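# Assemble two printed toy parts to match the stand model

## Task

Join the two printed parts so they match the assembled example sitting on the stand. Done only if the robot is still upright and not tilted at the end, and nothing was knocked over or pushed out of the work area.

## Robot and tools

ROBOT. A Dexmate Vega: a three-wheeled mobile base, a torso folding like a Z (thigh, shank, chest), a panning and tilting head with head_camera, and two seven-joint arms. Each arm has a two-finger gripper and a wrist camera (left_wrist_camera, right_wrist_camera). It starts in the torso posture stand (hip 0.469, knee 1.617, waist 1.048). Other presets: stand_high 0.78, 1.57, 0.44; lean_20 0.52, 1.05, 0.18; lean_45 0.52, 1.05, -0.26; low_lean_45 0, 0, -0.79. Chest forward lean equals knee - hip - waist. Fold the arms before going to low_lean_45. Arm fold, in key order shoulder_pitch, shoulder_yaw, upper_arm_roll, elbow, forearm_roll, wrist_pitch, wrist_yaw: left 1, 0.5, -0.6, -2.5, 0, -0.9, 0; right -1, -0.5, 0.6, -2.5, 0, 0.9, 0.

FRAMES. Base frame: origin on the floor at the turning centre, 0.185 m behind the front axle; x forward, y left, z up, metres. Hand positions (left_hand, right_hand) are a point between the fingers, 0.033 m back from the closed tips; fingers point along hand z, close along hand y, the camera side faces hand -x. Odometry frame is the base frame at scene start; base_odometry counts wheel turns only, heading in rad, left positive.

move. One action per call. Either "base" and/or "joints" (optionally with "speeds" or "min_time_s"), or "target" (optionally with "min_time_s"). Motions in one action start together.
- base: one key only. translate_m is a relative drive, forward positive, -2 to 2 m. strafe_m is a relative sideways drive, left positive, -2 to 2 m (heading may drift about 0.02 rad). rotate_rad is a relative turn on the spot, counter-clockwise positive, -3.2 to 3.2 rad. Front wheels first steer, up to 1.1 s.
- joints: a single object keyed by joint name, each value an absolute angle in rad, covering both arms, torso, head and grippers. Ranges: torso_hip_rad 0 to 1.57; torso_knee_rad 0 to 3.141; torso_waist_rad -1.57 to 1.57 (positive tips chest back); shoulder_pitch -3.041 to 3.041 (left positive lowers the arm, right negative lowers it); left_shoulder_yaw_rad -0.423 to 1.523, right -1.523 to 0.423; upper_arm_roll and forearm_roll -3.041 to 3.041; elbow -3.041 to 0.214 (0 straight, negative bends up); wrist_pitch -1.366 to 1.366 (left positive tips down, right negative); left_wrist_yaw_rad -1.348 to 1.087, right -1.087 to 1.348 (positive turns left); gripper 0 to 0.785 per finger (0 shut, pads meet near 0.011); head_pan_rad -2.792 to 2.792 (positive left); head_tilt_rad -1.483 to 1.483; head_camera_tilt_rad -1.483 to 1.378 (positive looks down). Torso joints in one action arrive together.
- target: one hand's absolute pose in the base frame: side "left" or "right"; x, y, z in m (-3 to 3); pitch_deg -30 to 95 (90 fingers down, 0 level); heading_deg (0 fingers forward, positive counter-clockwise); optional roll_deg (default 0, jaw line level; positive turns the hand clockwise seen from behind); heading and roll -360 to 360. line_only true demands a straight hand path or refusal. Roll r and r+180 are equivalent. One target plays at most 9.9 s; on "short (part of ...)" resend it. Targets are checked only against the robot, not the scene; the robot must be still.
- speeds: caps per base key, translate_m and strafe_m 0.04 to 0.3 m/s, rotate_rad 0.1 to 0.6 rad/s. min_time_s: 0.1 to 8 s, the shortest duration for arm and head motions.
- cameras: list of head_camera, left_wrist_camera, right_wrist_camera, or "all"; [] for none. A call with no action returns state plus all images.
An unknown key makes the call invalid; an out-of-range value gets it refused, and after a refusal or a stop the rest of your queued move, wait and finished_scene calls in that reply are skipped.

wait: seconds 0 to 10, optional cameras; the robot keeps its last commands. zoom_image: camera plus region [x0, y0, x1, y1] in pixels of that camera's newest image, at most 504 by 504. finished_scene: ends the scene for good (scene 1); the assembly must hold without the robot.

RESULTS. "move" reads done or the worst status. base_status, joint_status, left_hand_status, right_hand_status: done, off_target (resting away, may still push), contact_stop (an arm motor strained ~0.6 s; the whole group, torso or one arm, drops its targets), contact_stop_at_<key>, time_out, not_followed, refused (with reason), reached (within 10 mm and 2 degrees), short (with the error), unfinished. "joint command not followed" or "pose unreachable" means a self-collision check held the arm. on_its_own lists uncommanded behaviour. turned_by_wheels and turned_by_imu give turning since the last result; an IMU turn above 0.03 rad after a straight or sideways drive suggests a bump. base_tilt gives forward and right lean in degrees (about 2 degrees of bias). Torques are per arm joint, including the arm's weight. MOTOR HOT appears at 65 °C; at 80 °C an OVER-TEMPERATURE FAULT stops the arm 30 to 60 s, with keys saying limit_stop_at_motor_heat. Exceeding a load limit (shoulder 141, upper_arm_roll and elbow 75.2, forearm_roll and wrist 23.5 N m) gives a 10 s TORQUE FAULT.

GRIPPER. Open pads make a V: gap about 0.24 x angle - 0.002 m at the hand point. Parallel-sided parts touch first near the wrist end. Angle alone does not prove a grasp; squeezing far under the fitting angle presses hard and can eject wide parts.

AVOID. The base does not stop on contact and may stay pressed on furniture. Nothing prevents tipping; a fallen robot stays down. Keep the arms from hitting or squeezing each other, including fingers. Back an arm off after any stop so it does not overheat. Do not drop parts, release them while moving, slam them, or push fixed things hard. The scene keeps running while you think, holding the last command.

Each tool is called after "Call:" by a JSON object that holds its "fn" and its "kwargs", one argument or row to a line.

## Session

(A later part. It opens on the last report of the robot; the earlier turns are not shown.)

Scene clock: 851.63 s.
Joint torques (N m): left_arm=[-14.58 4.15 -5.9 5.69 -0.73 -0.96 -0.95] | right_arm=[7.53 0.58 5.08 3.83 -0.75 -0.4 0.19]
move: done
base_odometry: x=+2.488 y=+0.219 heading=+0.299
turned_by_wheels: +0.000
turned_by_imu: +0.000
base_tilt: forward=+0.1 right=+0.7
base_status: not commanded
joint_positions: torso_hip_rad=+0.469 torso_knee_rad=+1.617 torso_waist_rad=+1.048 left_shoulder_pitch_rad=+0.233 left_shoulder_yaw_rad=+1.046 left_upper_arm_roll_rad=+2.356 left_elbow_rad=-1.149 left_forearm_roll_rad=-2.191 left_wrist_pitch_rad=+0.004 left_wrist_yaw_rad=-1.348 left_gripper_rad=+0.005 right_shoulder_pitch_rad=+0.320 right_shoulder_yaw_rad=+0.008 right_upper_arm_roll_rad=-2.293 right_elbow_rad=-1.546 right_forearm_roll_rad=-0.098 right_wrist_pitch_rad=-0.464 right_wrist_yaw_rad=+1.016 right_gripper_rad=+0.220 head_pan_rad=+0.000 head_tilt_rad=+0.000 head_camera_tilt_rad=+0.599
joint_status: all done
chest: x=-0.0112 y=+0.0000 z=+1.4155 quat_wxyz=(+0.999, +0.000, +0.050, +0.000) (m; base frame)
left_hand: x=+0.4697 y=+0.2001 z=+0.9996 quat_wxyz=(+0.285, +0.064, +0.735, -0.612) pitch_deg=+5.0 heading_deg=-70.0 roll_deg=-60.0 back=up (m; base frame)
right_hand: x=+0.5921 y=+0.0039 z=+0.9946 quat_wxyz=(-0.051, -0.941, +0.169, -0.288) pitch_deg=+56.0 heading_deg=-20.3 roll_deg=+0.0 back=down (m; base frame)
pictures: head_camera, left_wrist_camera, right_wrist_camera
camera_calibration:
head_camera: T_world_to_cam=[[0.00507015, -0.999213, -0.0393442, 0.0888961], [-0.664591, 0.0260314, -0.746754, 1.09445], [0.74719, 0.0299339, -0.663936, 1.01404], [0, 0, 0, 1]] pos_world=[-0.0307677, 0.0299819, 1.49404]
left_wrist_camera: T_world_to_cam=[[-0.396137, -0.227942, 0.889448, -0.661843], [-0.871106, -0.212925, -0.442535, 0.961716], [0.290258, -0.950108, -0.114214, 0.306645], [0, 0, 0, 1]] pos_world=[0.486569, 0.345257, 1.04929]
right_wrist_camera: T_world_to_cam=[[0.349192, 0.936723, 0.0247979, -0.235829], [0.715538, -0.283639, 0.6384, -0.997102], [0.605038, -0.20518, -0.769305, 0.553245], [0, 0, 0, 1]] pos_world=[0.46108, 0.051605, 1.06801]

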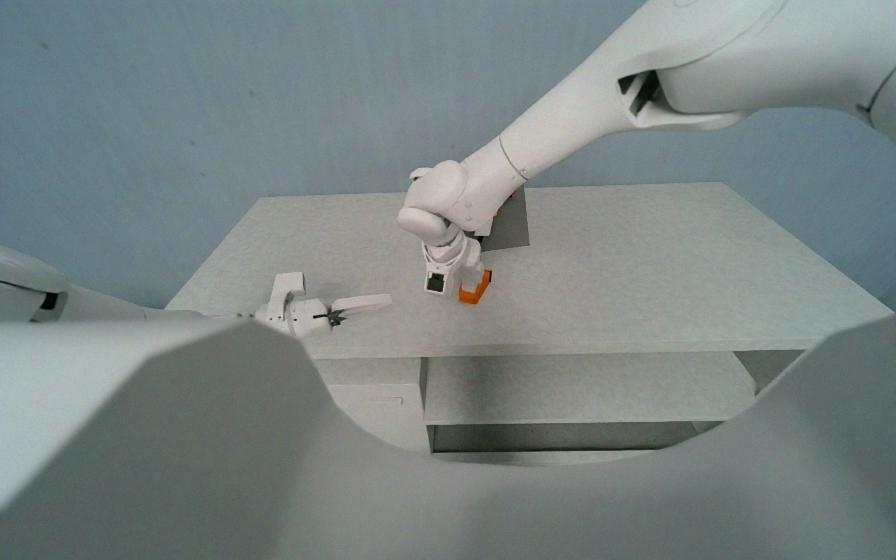

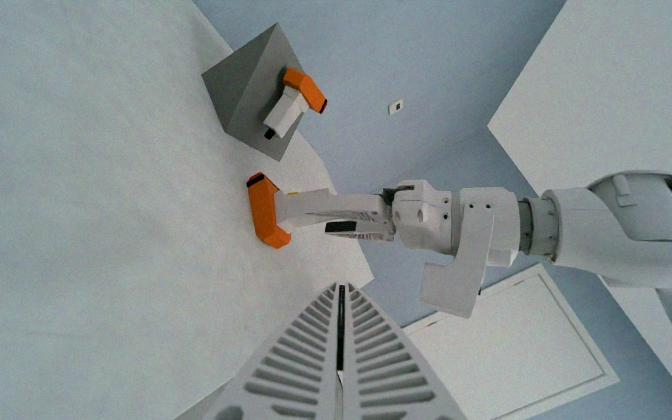

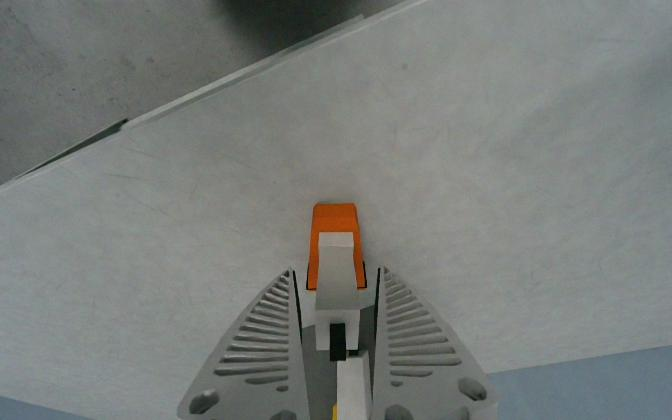

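Call:
{"fn": "move", "kwargs": {
  "joints": {"right_gripper_rad": 0.38}
}}

Call:
{"fn": "move", "kwargs": {
  "target": {"side": "right", "x": 0.5186, "y": 0.031, "z": 1.1106, "pitch_deg": 56, "heading_deg": -20.3, "line_only": true},
  "min_time_s": 3,
  "cameras": ["head_camera", "right_wrist_camera", "left_wrist_camera"]
}}

Call:
{"fn": "zoom_image", "kwargs": {
  "camera": "right_wrist_camera",
  "region": [280, 180, 400, 320]
}}

Call:
{"fn": "zoom_image", "kwargs": {
  "camera": "left_wrist_camera",
  "region": [230, 0, 400, 270]
}}

Call:
{"fn": "zoom_image", "kwargs": {
  "camera": "head_camera",
  "region": [435, 170, 545, 320]
}}

Scene clock: 860.20 s.
Joint torques (N m): left_arm=[-14.98 2.34 -7.82 5.49 0.02 -0.82 -1.12] | right_arm=[8.66 3.02 1.55 3.43 -0.09 -0.02 0.28]
move: done
base_odometry: x=+2.488 y=+0.219 heading=+0.299
turned_by_wheels: +0.000
turned_by_imu: -0.001
base_tilt: forward=+0.0 right=+0.8
base_status: not commanded
joint_positions: torso_hip_rad=+0.469 torso_knee_rad=+1.617 torso_waist_rad=+1.048 left_shoulder_pitch_rad=+0.233 left_shoulder_yaw_rad=+1.046 left_upper_arm_roll_rad=+2.356 left_elbow_rad=-1.149 left_forearm_roll_rad=-2.191 left_wrist_pitch_rad=+0.004 left_wrist_yaw_rad=-1.348 left_gripper_rad=+0.005 right_shoulder_pitch_rad=+0.320 right_shoulder_yaw_rad=+0.008 right_upper_arm_roll_rad=-2.293 right_elbow_rad=-1.546 right_forearm_roll_rad=-0.098 right_wrist_pitch_rad=-0.464 right_wrist_yaw_rad=+1.016 right_gripper_rad=+0.380 head_pan_rad=+0.000 head_tilt_rad=+0.000 head_camera_tilt_rad=+0.599
joint_status: all done
chest: x=-0.0112 y=+0.0000 z=+1.4155 quat_wxyz=(+0.999, +0.000, +0.050, +0.000) (m; base frame)
left_hand: x=+0.4697 y=+0.2001 z=+0.9996 quat_wxyz=(+0.285, +0.064, +0.735, -0.612) pitch_deg=+5.0 heading_deg=-70.0 roll_deg=-60.0 back=up (m; base frame)
right_hand: x=+0.5921 y=+0.0039 z=+0.9946 quat_wxyz=(-0.051, -0.941, +0.169, -0.288) pitch_deg=+56.0 heading_deg=-20.3 roll_deg=+0.0 back=down (m; base frame)
pictures: none

Scene clock: 864.17 s.
Joint torques (N m): left_arm=[-13.54 1.24 -8.49 6.46 0.17 -0.84 -0.41] | right_arm=[19.27 -3.51 14.65 2.84 0.46 -0.48 0.36]
move: done
base_odometry: x=+2.488 y=+0.219 heading=+0.299
turned_by_wheels: +0.000
turned_by_imu: -0.001
base_tilt: forward=+0.1 right=+0.7
base_status: not commanded
joint_positions: torso_hip_rad=+0.469 torso_knee_rad=+1.617 torso_waist_rad=+1.048 left_shoulder_pitch_rad=+0.233 left_shoulder_yaw_rad=+1.046 left_upper_arm_roll_rad=+2.356 left_elbow_rad=-1.149 left_forearm_roll_rad=-2.191 left_wrist_pitch_rad=+0.004 left_wrist_yaw_rad=-1.348 left_gripper_rad=+0.005 right_shoulder_pitch_rad=+0.569 right_shoulder_yaw_rad=-0.040 right_upper_arm_roll_rad=-2.130 right_elbow_rad=-1.879 right_forearm_roll_rad=+0.010 right_wrist_pitch_rad=-0.602 right_wrist_yaw_rad=+1.185 right_gripper_rad=+0.380 head_pan_rad=+0.000 head_tilt_rad=+0.000 head_camera_tilt_rad=+0.599
joint_status: not commanded
chest: x=-0.0111 y=+0.0000 z=+1.4155 quat_wxyz=(+0.999, +0.000, +0.050, +0.000) (m; base frame)
left_hand: x=+0.4697 y=+0.2001 z=+0.9996 quat_wxyz=(+0.285, +0.064, +0.735, -0.612) pitch_deg=+5.0 heading_deg=-70.0 roll_deg=-60.0 back=up (m; base frame)
right_hand: x=+0.5199 y=+0.0305 z=+1.1082 quat_wxyz=(-0.052, -0.941, +0.169, -0.288) pitch_deg=+56.0 heading_deg=-20.3 roll_deg=+0.0 back=down (m; base frame)
right_hand_status: reached (straight line, planned for 3.0 s): 3 mm and 0.0 deg off.
pictures: head_camera, left_wrist_camera, right_wrist_camera
camera_calibration:
head_camera: T_world_to_cam=[[0.00507015, -0.999213, -0.0393442, 0.0888961], [-0.664591, 0.0260314, -0.746754, 1.09445], [0.74719, 0.0299339, -0.663936, 1.01404], [0, 0, 0, 1]] pos_world=[-0.0307677, 0.0299819, 1.49404]
left_wrist_camera: T_world_to_cam=[[-0.396137, -0.227942, 0.889448, -0.661843], [-0.871106, -0.212925, -0.442535, 0.961716], [0.290258, -0.950108, -0.114214, 0.306645], [0, 0, 0, 1]] pos_world=[0.486569, 0.345257, 1.04929]
right_wrist_camera: T_world_to_cam=[[0.349392, 0.936657, 0.024489, -0.238283], [0.715886, -0.28372, 0.637973, -1.01012], [0.60451, -0.205371, -0.769669, 0.690488], [0, 0, 0, 1]] pos_world=[0.388979, 0.0784046, 1.18171]

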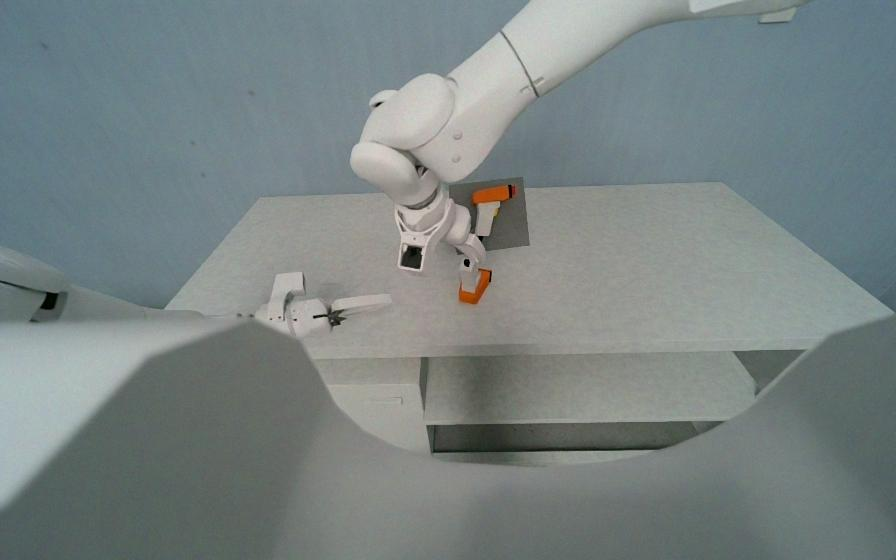

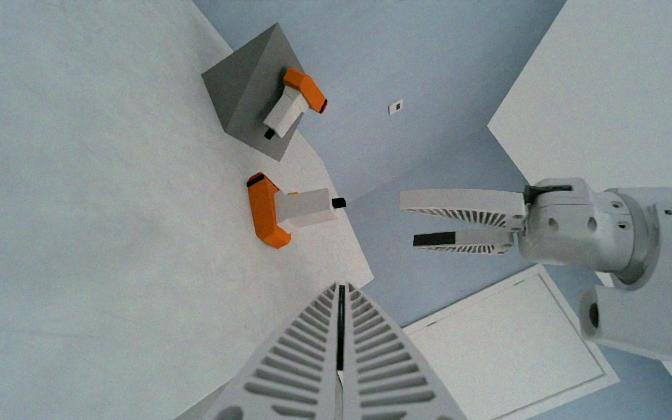

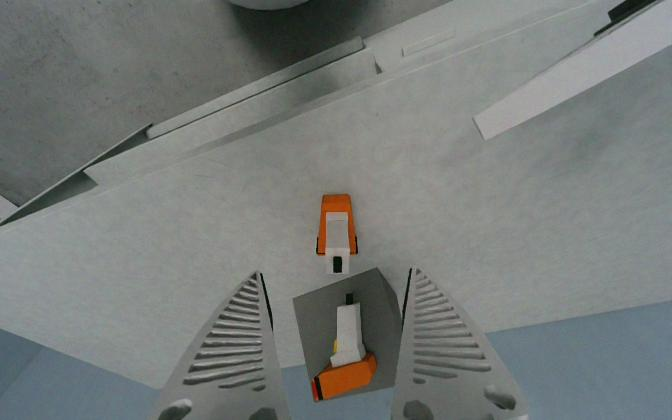

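Scaled by 3.600 from the camera's 672x420 image, which has a finer 960x600 frame.

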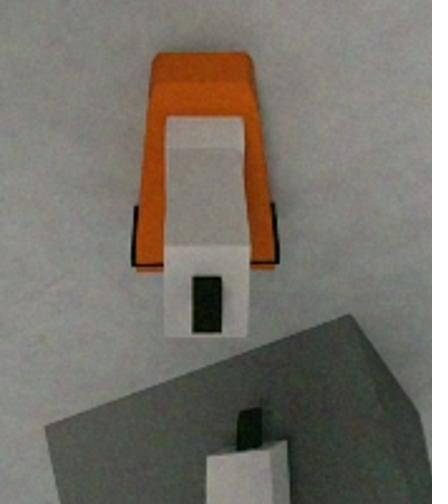

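Scaled by 1.867 from the camera's 672x420 image, which has a finer 960x600 frame.

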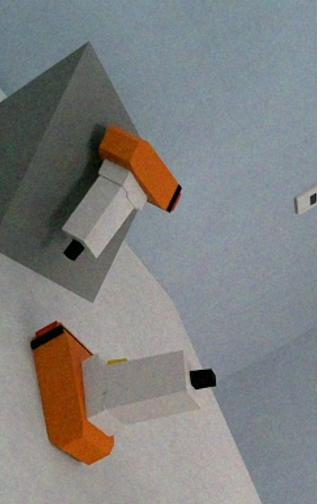

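Scaled by 3.360 from the camera's 896x560 image, which has a finer 960x600 frame.

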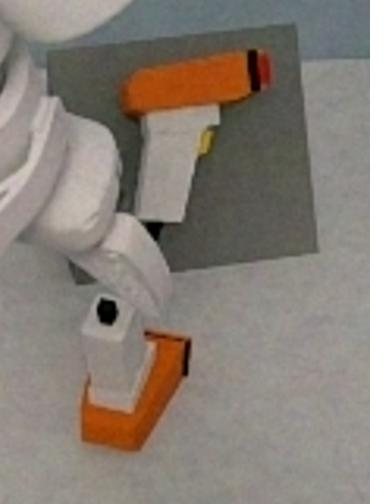

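Call:
{"fn": "move", "kwargs": {
  "target": {"side": "left", "x": 0.50, "y": 0.11, "z": 0.98, "pitch_deg": 5, "heading_deg": -70, "roll_deg": -60, "line_only": true},
  "min_time_s": 3,
  "cameras": ["head_camera", "left_wrist_camera"]
}}

Call:
{"fn": "zoom_image", "kwargs": {
  "camera": "left_wrist_camera",
  "region": [210, 90, 370, 250]
}}

Call:
{"fn": "zoom_image", "kwargs": {
  "camera": "head_camera",
  "region": [445, 250, 505, 310]
}}

Scene clock: 884.53 s.
Joint torques (N m): left_arm=[-8.73 1.24 -9.86 1.66 -0.84 -1.52 -1.21] | right_arm=[20.14 -9.05 9.66 2.45 -0.33 -0.52 0.27]
move: done
base_odometry: x=+2.488 y=+0.219 heading=+0.299
turned_by_wheels: +0.000
turned_by_imu: -0.001
base_tilt: forward=+0.1 right=+0.7
base_status: not commanded
joint_positions: torso_hip_rad=+0.469 torso_knee_rad=+1.617 torso_waist_rad=+1.048 left_shoulder_pitch_rad=+0.273 left_shoulder_yaw_rad=+0.896 left_upper_arm_roll_rad=+2.302 left_elbow_rad=-1.187 left_forearm_roll_rad=-2.259 left_wrist_pitch_rad=-0.054 left_wrist_yaw_rad=-1.188 left_gripper_rad=+0.005 right_shoulder_pitch_rad=+0.573 right_shoulder_yaw_rad=-0.041 right_upper_arm_roll_rad=-2.127 right_elbow_rad=-1.884 right_forearm_roll_rad=+0.012 right_wrist_pitch_rad=-0.604 right_wrist_yaw_rad=+1.189 right_gripper_rad=+0.380 head_pan_rad=+0.000 head_tilt_rad=+0.000 head_camera_tilt_rad=+0.599
joint_status: not commanded
chest: x=-0.0111 y=+0.0000 z=+1.4155 quat_wxyz=(+0.999, +0.000, +0.050, +0.000) (m; base frame)
left_hand: x=+0.4991 y=+0.1129 z=+0.9804 quat_wxyz=(+0.285, +0.064, +0.735, -0.612) pitch_deg=+5.0 heading_deg=-70.0 roll_deg=-60.0 back=up (m; base frame)
left_hand_status: reached (straight line, planned for 3.0 s): 3 mm and 0.0 deg off.
right_hand: x=+0.5185 y=+0.0309 z=+1.1103 quat_wxyz=(-0.052, -0.941, +0.168, -0.288) pitch_deg=+56.0 heading_deg=-20.3 roll_deg=+0.0 back=down (m; base frame)
pictures: head_camera, left_wrist_camera
camera_calibration:
head_camera: T_world_to_cam=[[0.00507015, -0.999213, -0.0393442, 0.0888961], [-0.664591, 0.0260314, -0.746754, 1.09445], [0.74719, 0.0299339, -0.663936, 1.01404], [0, 0, 0, 1]] pos_world=[-0.0307677, 0.0299819, 1.49404]
left_wrist_camera: T_world_to_cam=[[-0.39681, -0.227962, 0.889143, -0.65233], [-0.87084, -0.212691, -0.443171, 0.960719], [0.290139, -0.950156, -0.11412, 0.213046], [0, 0, 0, 1]] pos_world=[0.515969, 0.258057, 1.03009]

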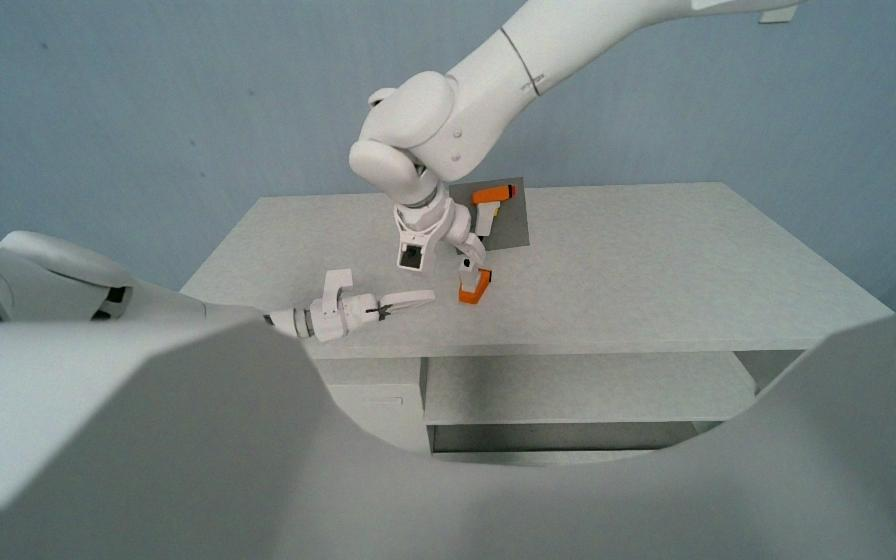

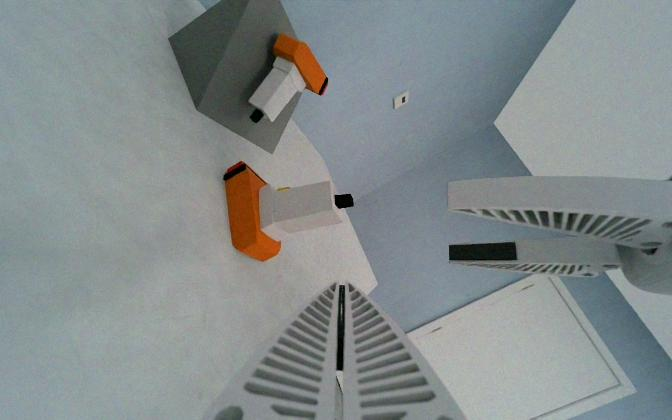

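Scaled by 3.150 from the camera's 672x420 image, which has a finer 960x600 frame.

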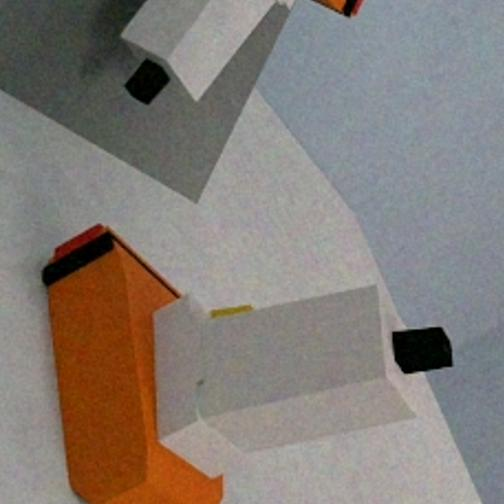

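Scaled by 8.400 from the camera's 896x560 image, which has a finer 960x600 frame.

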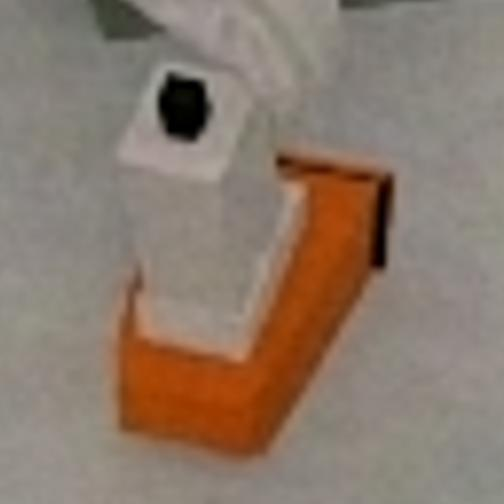

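Call:
{"fn": "zoom_image", "kwargs": {
  "camera": "left_wrist_camera",
  "region": [245, 175, 295, 250]
}}

Call:
{"fn": "zoom_image", "kwargs": {
  "camera": "left_wrist_camera",
  "region": [245, 25, 335, 125]
}}

Scaled by 6.720 from the camera's 672x420 image, which has a finer 960x600 frame.

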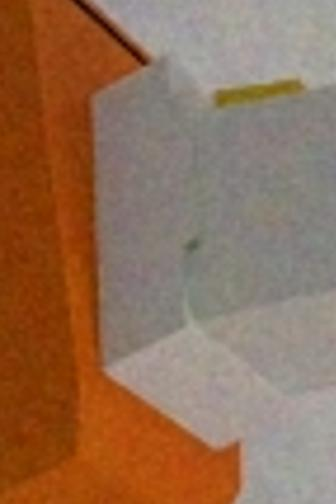

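Scaled by 5.040 from the camera's 672x420 image, which has a finer 960x600 frame.

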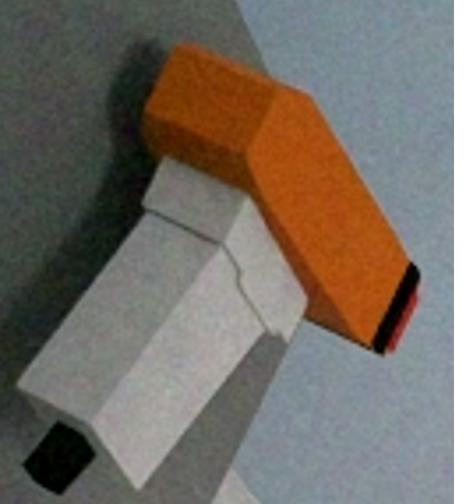

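Call:
{"fn": "move", "kwargs": {
  "target": {"side": "left", "x": 0.50, "y": 0.12, "z": 0.955, "pitch_deg": 3, "heading_deg": -70, "roll_deg": -85, "line_only": true},
  "min_time_s": 3,
  "cameras": ["head_camera", "left_wrist_camera"]
}}

Scene clock: 907.63 s.
Joint torques (N m): left_arm=[-6.92 1.26 -8.72 5.95 -0.11 -0.15 -0.81] | right_arm=[19.82 -7.73 11.3 0.28 -1.53 -1.74 0.78]
move: done
base_odometry: x=+2.488 y=+0.219 heading=+0.299
turned_by_wheels: +0.000
turned_by_imu: -0.002
base_tilt: forward=+0.0 right=+0.8
base_status: not commanded
joint_positions: torso_hip_rad=+0.469 torso_knee_rad=+1.617 torso_waist_rad=+1.048 left_shoulder_pitch_rad=+0.439 left_shoulder_yaw_rad=+0.719 left_upper_arm_roll_rad=+2.187 left_elbow_rad=-0.764 left_forearm_roll_rad=-2.386 left_wrist_pitch_rad=+0.509 left_wrist_yaw_rad=-1.347 left_gripper_rad=+0.005 right_shoulder_pitch_rad=+0.573 right_shoulder_yaw_rad=-0.041 right_upper_arm_roll_rad=-2.127 right_elbow_rad=-1.884 right_forearm_roll_rad=+0.012 right_wrist_pitch_rad=-0.604 right_wrist_yaw_rad=+1.189 right_gripper_rad=+0.380 head_pan_rad=+0.000 head_tilt_rad=+0.000 head_camera_tilt_rad=+0.599
joint_status: not commanded
chest: x=-0.0111 y=+0.0000 z=+1.4155 quat_wxyz=(+0.999, +0.000, +0.050, +0.000) (m; base frame)
left_hand: x=+0.4999 y=+0.1200 z=+0.9549 quat_wxyz=(+0.150, -0.093, +0.720, -0.671) pitch_deg=+3.1 heading_deg=-70.0 roll_deg=-84.8 (m; base frame)
left_hand_status: reached (straight line, planned for 3.0 s): 0 mm and 0.2 deg off.
right_hand: x=+0.5185 y=+0.0309 z=+1.1103 quat_wxyz=(-0.052, -0.941, +0.168, -0.288) pitch_deg=+56.0 heading_deg=-20.3 roll_deg=+0.0 back=down (m; base frame)
pictures: head_camera, left_wrist_camera
camera_calibration:
head_camera: T_world_to_cam=[[0.00507015, -0.999213, -0.0393442, 0.0888961], [-0.664591, 0.0260314, -0.746754, 1.09445], [0.74719, 0.0299339, -0.663936, 1.01404], [0, 0, 0, 1]] pos_world=[-0.0307677, 0.0299819, 1.49404]
left_wrist_camera: T_world_to_cam=[[-0.0142279, -0.0623267, 0.997954, -0.942778], [-0.958321, -0.283963, -0.0313976, 0.610655], [0.285339, -0.956807, -0.0556888, 0.163988], [0, 0, 0, 1]] pos_world=[0.524998, 0.271549, 0.969154]

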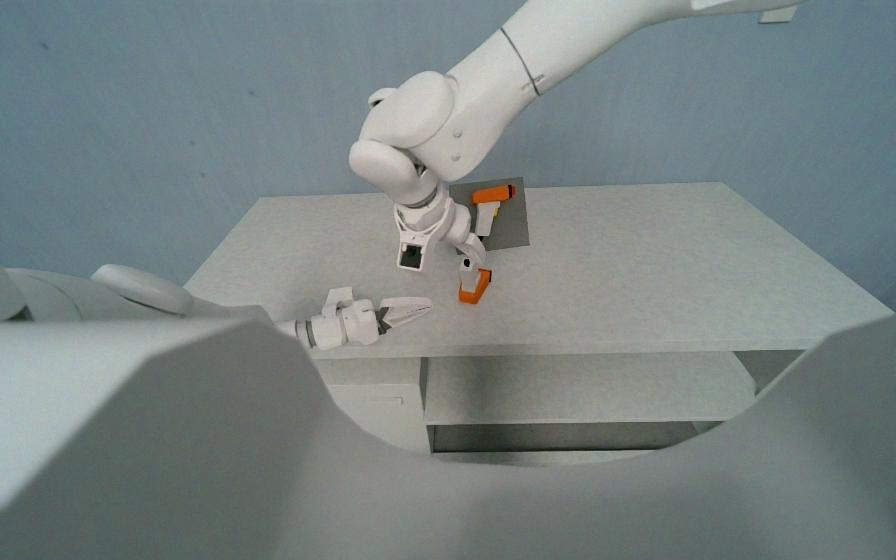

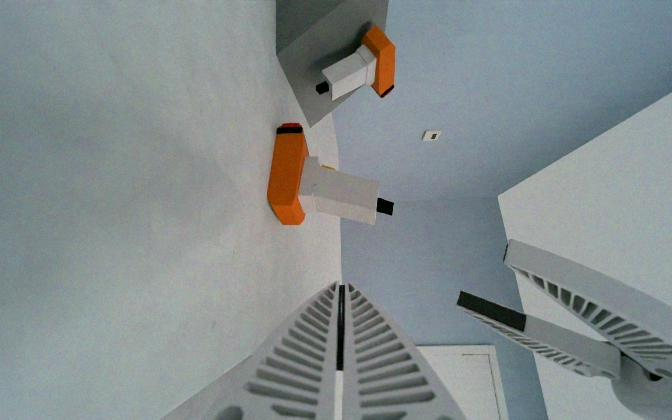

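Call:
{"fn": "zoom_image", "kwargs": {
  "camera": "left_wrist_camera",
  "region": [260, 115, 330, 230]
}}

Call:
{"fn": "zoom_image", "kwargs": {
  "camera": "left_wrist_camera",
  "region": [280, 140, 340, 220]
}}

Call:
{"fn": "zoom_image", "kwargs": {
  "camera": "left_wrist_camera",
  "region": [310, 15, 410, 115]
}}

Scaled by 4.383 from the camera's 672x420 image, which has a finer 960x600 frame.

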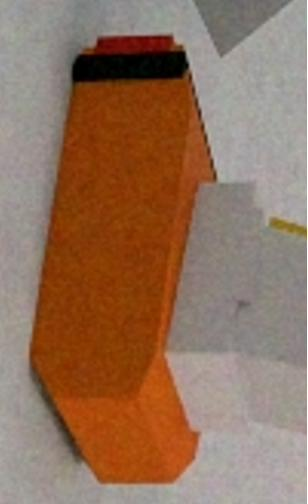

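Scaled by 6.300 from the camera's 672x420 image, which has a finer 960x600 frame.

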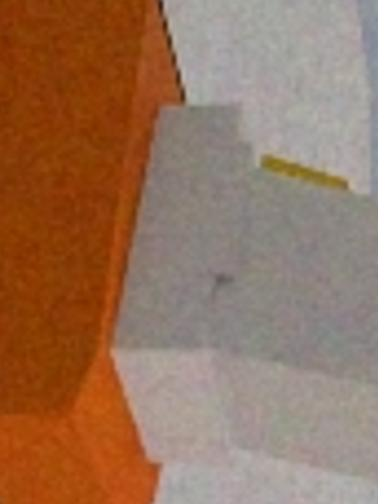

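Scaled by 5.040 from the camera's 672x420 image, which has a finer 960x600 frame.

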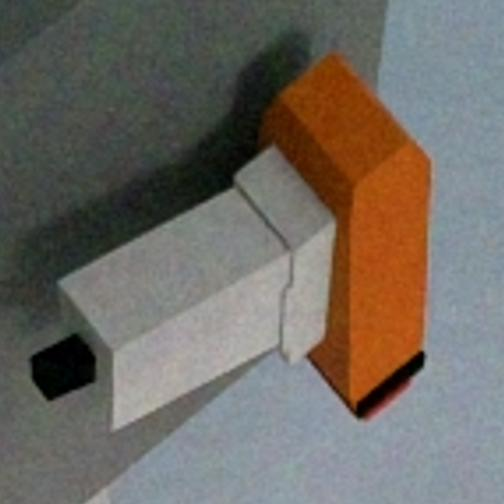

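Call:
{"fn": "move", "kwargs": {
  "target": {"side": "left", "x": 0.48, "y": 0.18, "z": 0.955, "pitch_deg": 3, "heading_deg": -70, "roll_deg": -85, "line_only": true},
  "min_time_s": 2,
  "cameras": ["left_wrist_camera"]
}}

Call:
{"fn": "zoom_image", "kwargs": {
  "camera": "left_wrist_camera",
  "region": [260, 115, 340, 235]
}}

Call:
{"fn": "move", "kwargs": {
  "target": {"side": "right", "x": 0.599, "y": 0.0016, "z": 0.985, "pitch_deg": 56, "heading_deg": -20.3, "line_only": true},
  "min_time_s": 3,
  "cameras": ["head_camera", "right_wrist_camera", "left_wrist_camera"]
}}

Scene clock: 942.20 s.
Joint torques (N m): left_arm=[-9.69 0.08 -8.43 6.13 -1.18 -2.01 -1.29] | right_arm=[21.29 -6.82 11.16 0.4 -0.84 -1.4 0.42]
move: refused
base_odometry: x=+2.488 y=+0.219 heading=+0.299
turned_by_wheels: +0.000
turned_by_imu: -0.001
base_tilt: forward=+0.0 right=+0.7
base_status: not commanded
joint_positions: torso_hip_rad=+0.469 torso_knee_rad=+1.617 torso_waist_rad=+1.048 left_shoulder_pitch_rad=+0.441 left_shoulder_yaw_rad=+0.717 left_upper_arm_roll_rad=+2.185 left_elbow_rad=-0.760 left_forearm_roll_rad=-2.386 left_wrist_pitch_rad=+0.514 left_wrist_yaw_rad=-1.348 left_gripper_rad=+0.005 right_shoulder_pitch_rad=+0.573 right_shoulder_yaw_rad=-0.041 right_upper_arm_roll_rad=-2.127 right_elbow_rad=-1.884 right_forearm_roll_rad=+0.012 right_wrist_pitch_rad=-0.604 right_wrist_yaw_rad=+1.189 right_gripper_rad=+0.380 head_pan_rad=+0.000 head_tilt_rad=+0.000 head_camera_tilt_rad=+0.599
joint_status: not commanded
chest: x=-0.0111 y=+0.0000 z=+1.4155 quat_wxyz=(+0.999, +0.000, +0.050, +0.000) (m; base frame)
left_hand: x=+0.4999 y=+0.1201 z=+0.9548 quat_wxyz=(+0.149, -0.095, +0.719, -0.672) pitch_deg=+3.0 heading_deg=-70.0 roll_deg=-85.0 (m; base frame)
left_hand_status: refused: no posture of the arm gets there (left_wrist_yaw_rad at its limit): the closest leaves the hand 3.5 cm and 6 deg from the pose. Nothing moved.
right_hand: x=+0.5185 y=+0.0309 z=+1.1103 quat_wxyz=(-0.052, -0.941, +0.168, -0.288) pitch_deg=+56.0 heading_deg=-20.3 roll_deg=+0.0 back=down (m; base frame)
pictures: left_wrist_camera
camera_calibration:
left_wrist_camera: T_world_to_cam=[[-0.0111297, -0.0607451, 0.998091, -0.944462], [-0.958259, -0.284526, -0.0280022, 0.607502], [0.285684, -0.956742, -0.0550429, 0.163232], [0, 0, 0, 1]] pos_world=[0.525, 0.27165, 0.968655]

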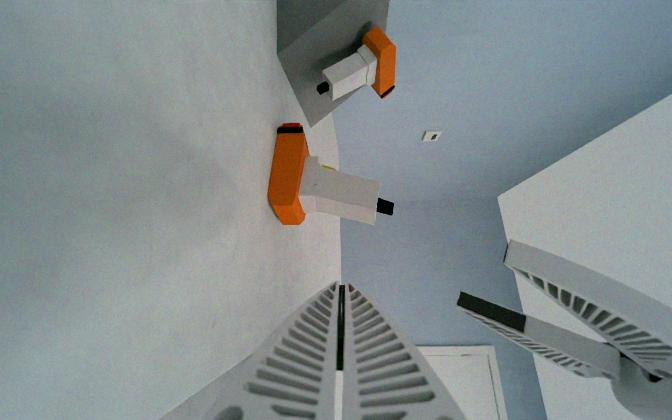

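Scaled by 4.200 from the camera's 672x420 image, which has a finer 960x600 frame.

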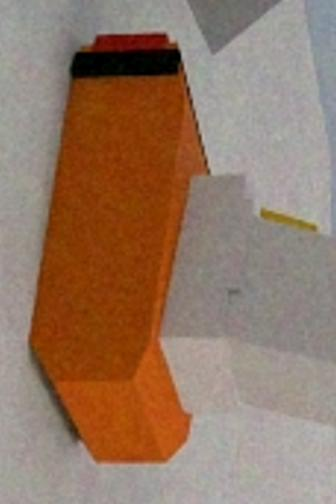

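not run: a stop came earlier in this reply.

Call:
{"fn": "move", "kwargs": {
  "target": {"side": "left", "x": 0.47, "y": 0.20, "z": 1.0, "pitch_deg": 5, "heading_deg": -70, "roll_deg": -60, "line_only": true},
  "min_time_s": 3,
  "cameras": ["left_wrist_camera"]
}}

Call:
{"fn": "zoom_image", "kwargs": {
  "camera": "left_wrist_camera",
  "region": [240, 165, 300, 255]
}}

Call:
{"fn": "move", "kwargs": {
  "target": {"side": "right", "x": 0.599, "y": 0.0016, "z": 0.985, "pitch_deg": 56, "heading_deg": -20.3, "line_only": true},
  "min_time_s": 3,
  "cameras": ["head_camera", "right_wrist_camera", "left_wrist_camera"]
}}

Call:
{"fn": "zoom_image", "kwargs": {
  "camera": "right_wrist_camera",
  "region": [280, 190, 400, 370]
}}

Scene clock: 955.40 s.
Joint torques (N m): left_arm=[-15.24 5.25 -2.45 2.15 0.13 -0.5 -1.06] | right_arm=[17.51 -5.03 11.47 3.03 -0.97 -0.23 0.51]
move: done
base_odometry: x=+2.488 y=+0.219 heading=+0.299
turned_by_wheels: +0.000
turned_by_imu: -0.002
base_tilt: forward=+0.1 right=+0.8
base_status: not commanded
joint_positions: torso_hip_rad=+0.469 torso_knee_rad=+1.617 torso_waist_rad=+1.048 left_shoulder_pitch_rad=+0.285 left_shoulder_yaw_rad=+1.071 left_upper_arm_roll_rad=+2.252 left_elbow_rad=-1.149 left_forearm_roll_rad=-2.136 left_wrist_pitch_rad=+0.042 left_wrist_yaw_rad=-1.329 left_gripper_rad=+0.005 right_shoulder_pitch_rad=+0.573 right_shoulder_yaw_rad=-0.041 right_upper_arm_roll_rad=-2.127 right_elbow_rad=-1.884 right_forearm_roll_rad=+0.012 right_wrist_pitch_rad=-0.604 right_wrist_yaw_rad=+1.189 right_gripper_rad=+0.380 head_pan_rad=+0.000 head_tilt_rad=+0.000 head_camera_tilt_rad=+0.599
joint_status: not commanded
chest: x=-0.0111 y=+0.0000 z=+1.4155 quat_wxyz=(+0.999, +0.000, +0.050, +0.000) (m; base frame)
left_hand: x=+0.4704 y=+0.1992 z=+0.9992 quat_wxyz=(+0.284, +0.062, +0.735, -0.613) pitch_deg=+5.0 heading_deg=-70.0 roll_deg=-60.3 back=up (m; base frame)
left_hand_status: reached (straight line, planned for 3.0 s): 1 mm and 0.3 deg off.
right_hand: x=+0.5185 y=+0.0309 z=+1.1103 quat_wxyz=(-0.052, -0.941, +0.168, -0.288) pitch_deg=+56.0 heading_deg=-20.3 roll_deg=+0.0 back=down (m; base frame)
pictures: left_wrist_camera
camera_calibration:
left_wrist_camera: T_world_to_cam=[[-0.392226, -0.226101, 0.891648, -0.665846], [-0.872909, -0.214264, -0.438316, 0.958807], [0.290152, -0.950247, -0.113326, 0.30473], [0, 0, 0, 1]] pos_world=[0.487371, 0.344458, 1.04849]

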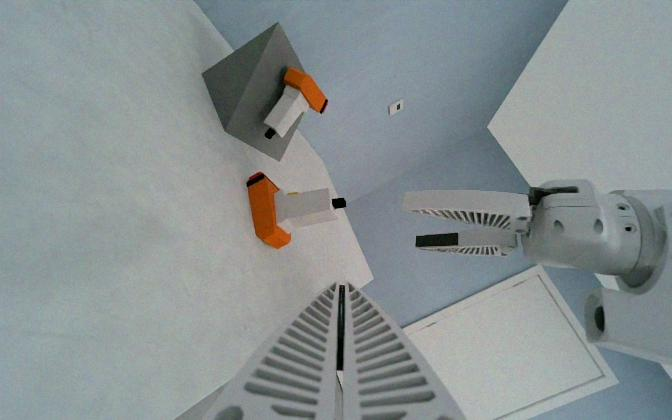

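Scaled by 5.600 from the camera's 672x420 image, which has a finer 960x600 frame.

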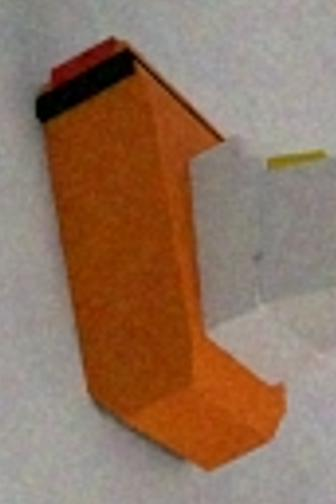

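Scene clock: 959.43 s.
Joint torques (N m): left_arm=[-13.96 7.06 -3.54 1.13 -0.94 -1.18 -1.18] | right_arm=[9.84 0.63 2.25 5.04 -0.26 -1.08 -0.1]
move: done
base_odometry: x=+2.488 y=+0.219 heading=+0.299
turned_by_wheels: +0.000
turned_by_imu: -0.001
base_tilt: forward=+0.1 right=+0.8
base_status: not commanded
joint_positions: torso_hip_rad=+0.469 torso_knee_rad=+1.617 torso_waist_rad=+1.048 left_shoulder_pitch_rad=+0.283 left_shoulder_yaw_rad=+1.075 left_upper_arm_roll_rad=+2.253 left_elbow_rad=-1.152 left_forearm_roll_rad=-2.133 left_wrist_pitch_rad=+0.037 left_wrist_yaw_rad=-1.329 left_gripper_rad=+0.005 right_shoulder_pitch_rad=+0.300 right_shoulder_yaw_rad=+0.015 right_upper_arm_roll_rad=-2.303 right_elbow_rad=-1.507 right_forearm_roll_rad=-0.102 right_wrist_pitch_rad=-0.445 right_wrist_yaw_rad=+1.003 right_gripper_rad=+0.380 head_pan_rad=+0.000 head_tilt_rad=+0.000 head_camera_tilt_rad=+0.599
joint_status: not commanded
chest: x=-0.0111 y=+0.0000 z=+1.4155 quat_wxyz=(+0.999, +0.000, +0.050, +0.000) (m; base frame)
left_hand: x=+0.4700 y=+0.2000 z=+0.9999 quat_wxyz=(+0.285, +0.064, +0.735, -0.612) pitch_deg=+5.0 heading_deg=-70.0 roll_deg=-60.0 back=up (m; base frame)
right_hand: x=+0.5982 y=+0.0020 z=+0.9865 quat_wxyz=(-0.051, -0.941, +0.169, -0.288) pitch_deg=+56.0 heading_deg=-20.3 roll_deg=+0.0 back=down (m; base frame)
right_hand_status: reached (straight line, planned for 3.0 s): 2 mm and 0.0 deg off.
pictures: head_camera, left_wrist_camera, right_wrist_camera
camera_calibration:
head_camera: T_world_to_cam=[[0.00507015, -0.999213, -0.0393442, 0.0888961], [-0.664591, 0.0260314, -0.746754, 1.09445], [0.74719, 0.0299339, -0.663936, 1.01404], [0, 0, 0, 1]] pos_world=[-0.0307677, 0.0299819, 1.49404]
left_wrist_camera: T_world_to_cam=[[-0.396559, -0.227572, 0.889355, -0.66179], [-0.870918, -0.213036, -0.442851, 0.962236], [0.290245, -0.950172, -0.113715, 0.30602], [0, 0, 0, 1]] pos_world=[0.486769, 0.345157, 1.04949]
right_wrist_camera: T_world_to_cam=[[0.349394, 0.936644, 0.0249255, -0.236298], [0.715573, -0.283913, 0.638239, -0.996638], [0.604879, -0.205161, -0.769435, 0.543165], [0, 0, 0, 1]] pos_world=[0.467179, 0.0498049, 1.05991]

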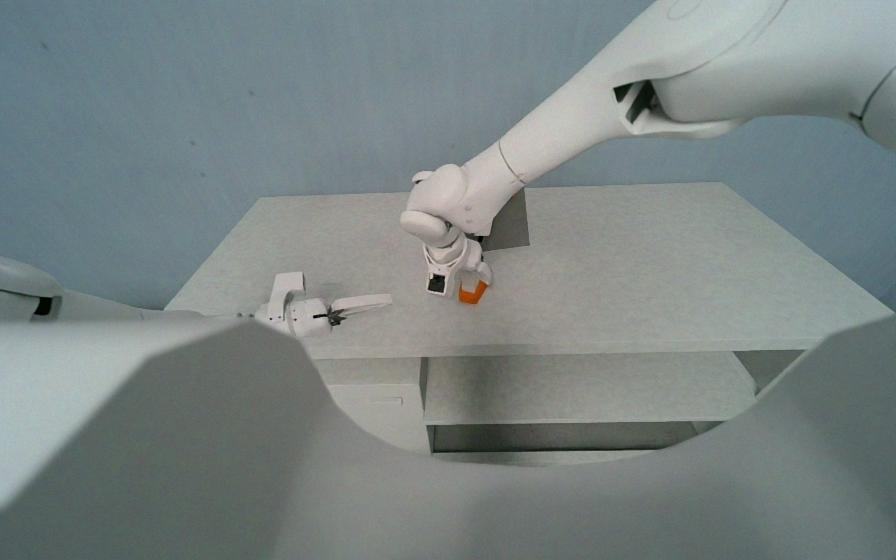

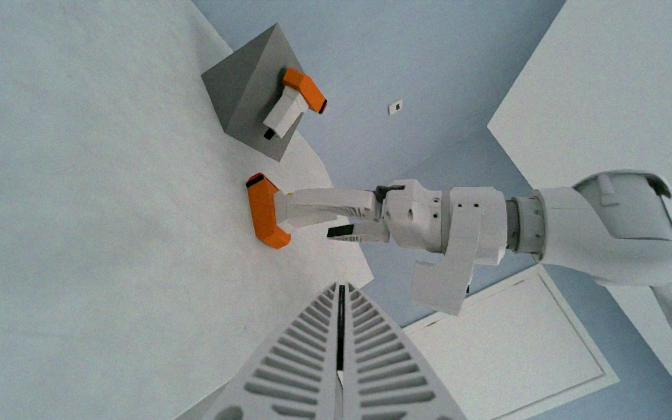

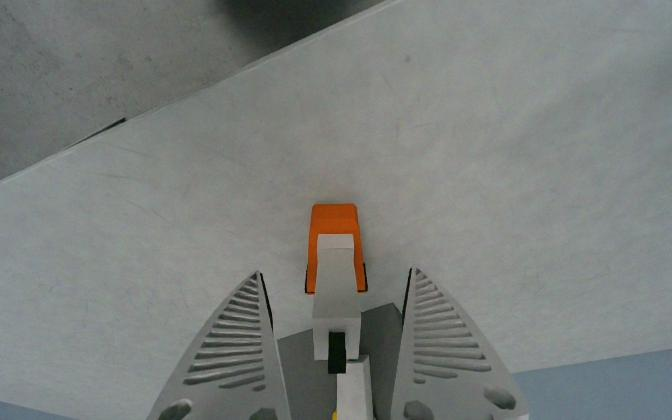

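Scaled by 2.800 from the camera's 672x420 image, which has a finer 960x600 frame.

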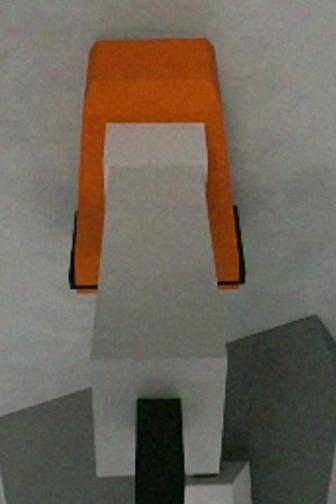

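Now close with a firmer grip and press down.

Call:
{"fn": "move", "kwargs": {
  "joints": {"right_gripper_rad": 0.13},
  "min_time_s": 1.5
}}

Call:
{"fn": "move", "kwargs": {
  "joints": {"right_gripper_rad": 0.035},
  "min_time_s": 1.5,
  "cameras": ["head_camera", "right_wrist_camera", "left_wrist_camera"]
}}

Call:
{"fn": "zoom_image", "kwargs": {
  "camera": "right_wrist_camera",
  "region": [280, 190, 400, 370]
}}

Call:
{"fn": "zoom_image", "kwargs": {
  "camera": "left_wrist_camera",
  "region": [240, 165, 300, 255]
}}

Scene clock: 966.20 s.
Joint torques (N m): left_arm=[-14.46 7.88 -2.8 -0.08 0.16 -1.26 -0.95] | right_arm=[11.04 3.3 4.24 4.74 0.04 -1.74 0.39]
move: done
base_odometry: x=+2.488 y=+0.219 heading=+0.299
turned_by_wheels: +0.000
turned_by_imu: -0.001
base_tilt: forward=+0.0 right=+0.8
base_status: not commanded
joint_positions: torso_hip_rad=+0.469 torso_knee_rad=+1.617 torso_waist_rad=+1.048 left_shoulder_pitch_rad=+0.283 left_shoulder_yaw_rad=+1.075 left_upper_arm_roll_rad=+2.253 left_elbow_rad=-1.152 left_forearm_roll_rad=-2.133 left_wrist_pitch_rad=+0.037 left_wrist_yaw_rad=-1.329 left_gripper_rad=+0.005 right_shoulder_pitch_rad=+0.296 right_shoulder_yaw_rad=+0.016 right_upper_arm_roll_rad=-2.304 right_elbow_rad=-1.502 right_forearm_roll_rad=-0.103 right_wrist_pitch_rad=-0.443 right_wrist_yaw_rad=+1.001 right_gripper_rad=+0.130 head_pan_rad=+0.000 head_tilt_rad=+0.000 head_camera_tilt_rad=+0.599
joint_status: all done
chest: x=-0.0111 y=+0.0000 z=+1.4155 quat_wxyz=(+0.999, +0.000, +0.050, +0.000) (m; base frame)
left_hand: x=+0.4700 y=+0.2000 z=+0.9999 quat_wxyz=(+0.285, +0.064, +0.735, -0.612) pitch_deg=+5.0 heading_deg=-70.0 roll_deg=-60.0 back=up (m; base frame)
right_hand: x=+0.5990 y=+0.0016 z=+0.9851 quat_wxyz=(-0.051, -0.941, +0.169, -0.288) pitch_deg=+56.0 heading_deg=-20.3 roll_deg=+0.0 back=down (m; base frame)
pictures: none

Scene clock: 966.77 s.
Joint torques (N m): left_arm=[-12.88 8.42 -5.95 0.83 -0.05 -1.73 -1.23] | right_arm=[10.14 2.72 8.11 3.74 -0.47 -0.5 0.07]
move: done
base_odometry: x=+2.488 y=+0.219 heading=+0.299
turned_by_wheels: +0.000
turned_by_imu: +0.000
base_tilt: forward=+0.1 right=+0.7
base_status: not commanded
joint_positions: torso_hip_rad=+0.469 torso_knee_rad=+1.617 torso_waist_rad=+1.048 left_shoulder_pitch_rad=+0.283 left_shoulder_yaw_rad=+1.075 left_upper_arm_roll_rad=+2.253 left_elbow_rad=-1.152 left_forearm_roll_rad=-2.133 left_wrist_pitch_rad=+0.037 left_wrist_yaw_rad=-1.329 left_gripper_rad=+0.005 right_shoulder_pitch_rad=+0.296 right_shoulder_yaw_rad=+0.016 right_upper_arm_roll_rad=-2.304 right_elbow_rad=-1.502 right_forearm_roll_rad=-0.103 right_wrist_pitch_rad=-0.443 right_wrist_yaw_rad=+1.001 right_gripper_rad=+0.035 head_pan_rad=+0.000 head_tilt_rad=+0.000 head_camera_tilt_rad=+0.599
joint_status: all done
chest: x=-0.0111 y=+0.0000 z=+1.4155 quat_wxyz=(+0.999, +0.000, +0.050, +0.000) (m; base frame)
left_hand: x=+0.4700 y=+0.2000 z=+0.9999 quat_wxyz=(+0.285, +0.064, +0.735, -0.612) pitch_deg=+5.0 heading_deg=-70.0 roll_deg=-60.0 back=up (m; base frame)
right_hand: x=+0.5990 y=+0.0016 z=+0.9851 quat_wxyz=(-0.051, -0.941, +0.169, -0.288) pitch_deg=+56.0 heading_deg=-20.3 roll_deg=+0.0 back=down (m; base frame)
pictures: head_camera, left_wrist_camera, right_wrist_camera
camera_calibration:
head_camera: T_world_to_cam=[[0.00507021, -0.999213, -0.0393449, 0.0888972], [-0.66464, 0.0260299, -0.74671, 1.09438], [0.747146, 0.0299362, -0.663985, 1.01411], [0, 0, 0, 1]] pos_world=[-0.030768, 0.0299819, 1.49404]
left_wrist_camera: T_world_to_cam=[[-0.396559, -0.227572, 0.889355, -0.66179], [-0.870918, -0.213036, -0.442851, 0.962236], [0.290245, -0.950172, -0.113715, 0.30602], [0, 0, 0, 1]] pos_world=[0.486769, 0.345157, 1.04949]
right_wrist_camera: T_world_to_cam=[[0.349192, 0.936724, 0.0247483, -0.23589], [0.715631, -0.283636, 0.638297, -0.996533], [0.604928, -0.205177, -0.769392, 0.541454], [0, 0, 0, 1]] pos_world=[0.46798, 0.049405, 1.05851]

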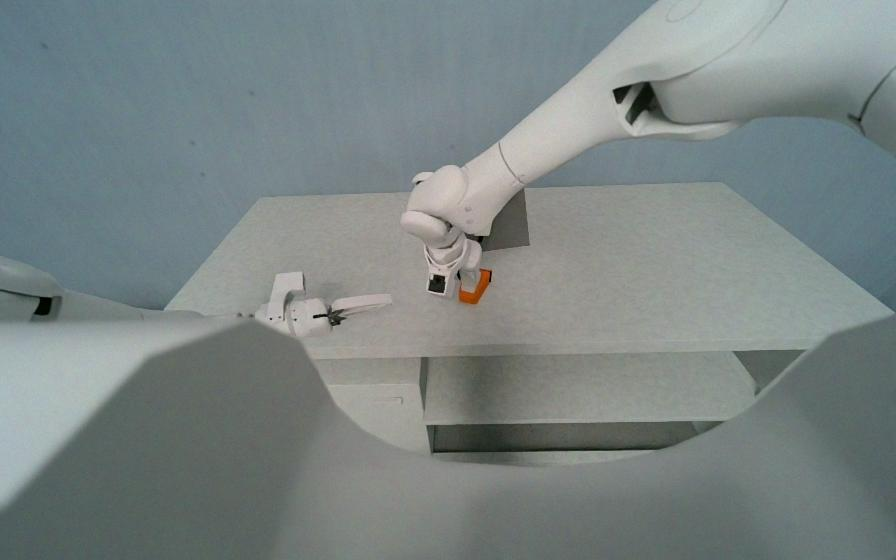

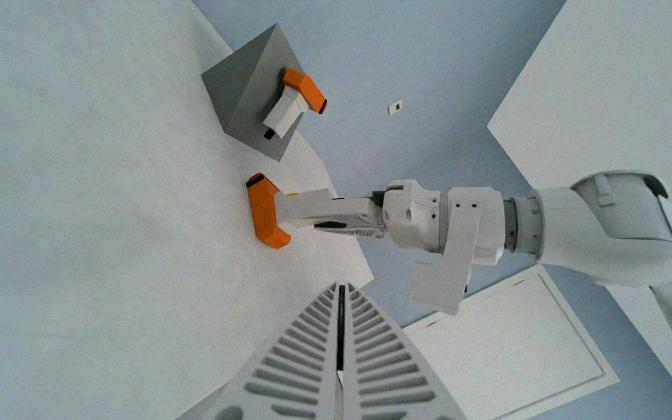

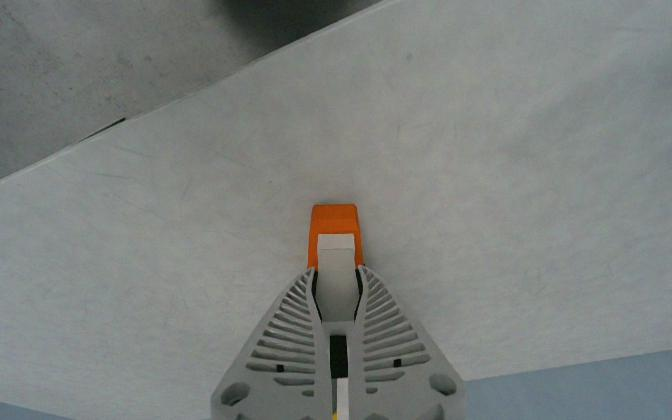

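Scaled by 2.800 from the camera's 672x420 image, which has a finer 960x600 frame.

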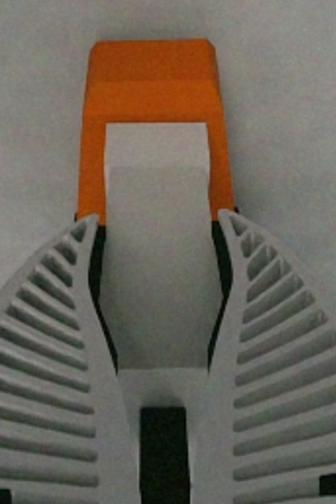

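Scaled by 5.600 from the camera's 672x420 image, which has a finer 960x600 frame.

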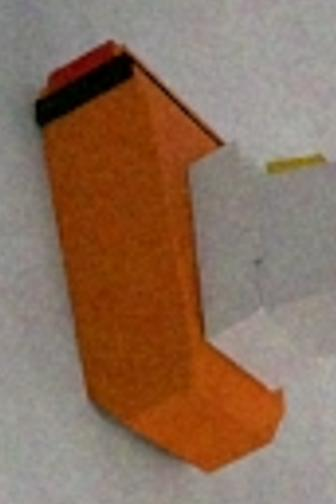

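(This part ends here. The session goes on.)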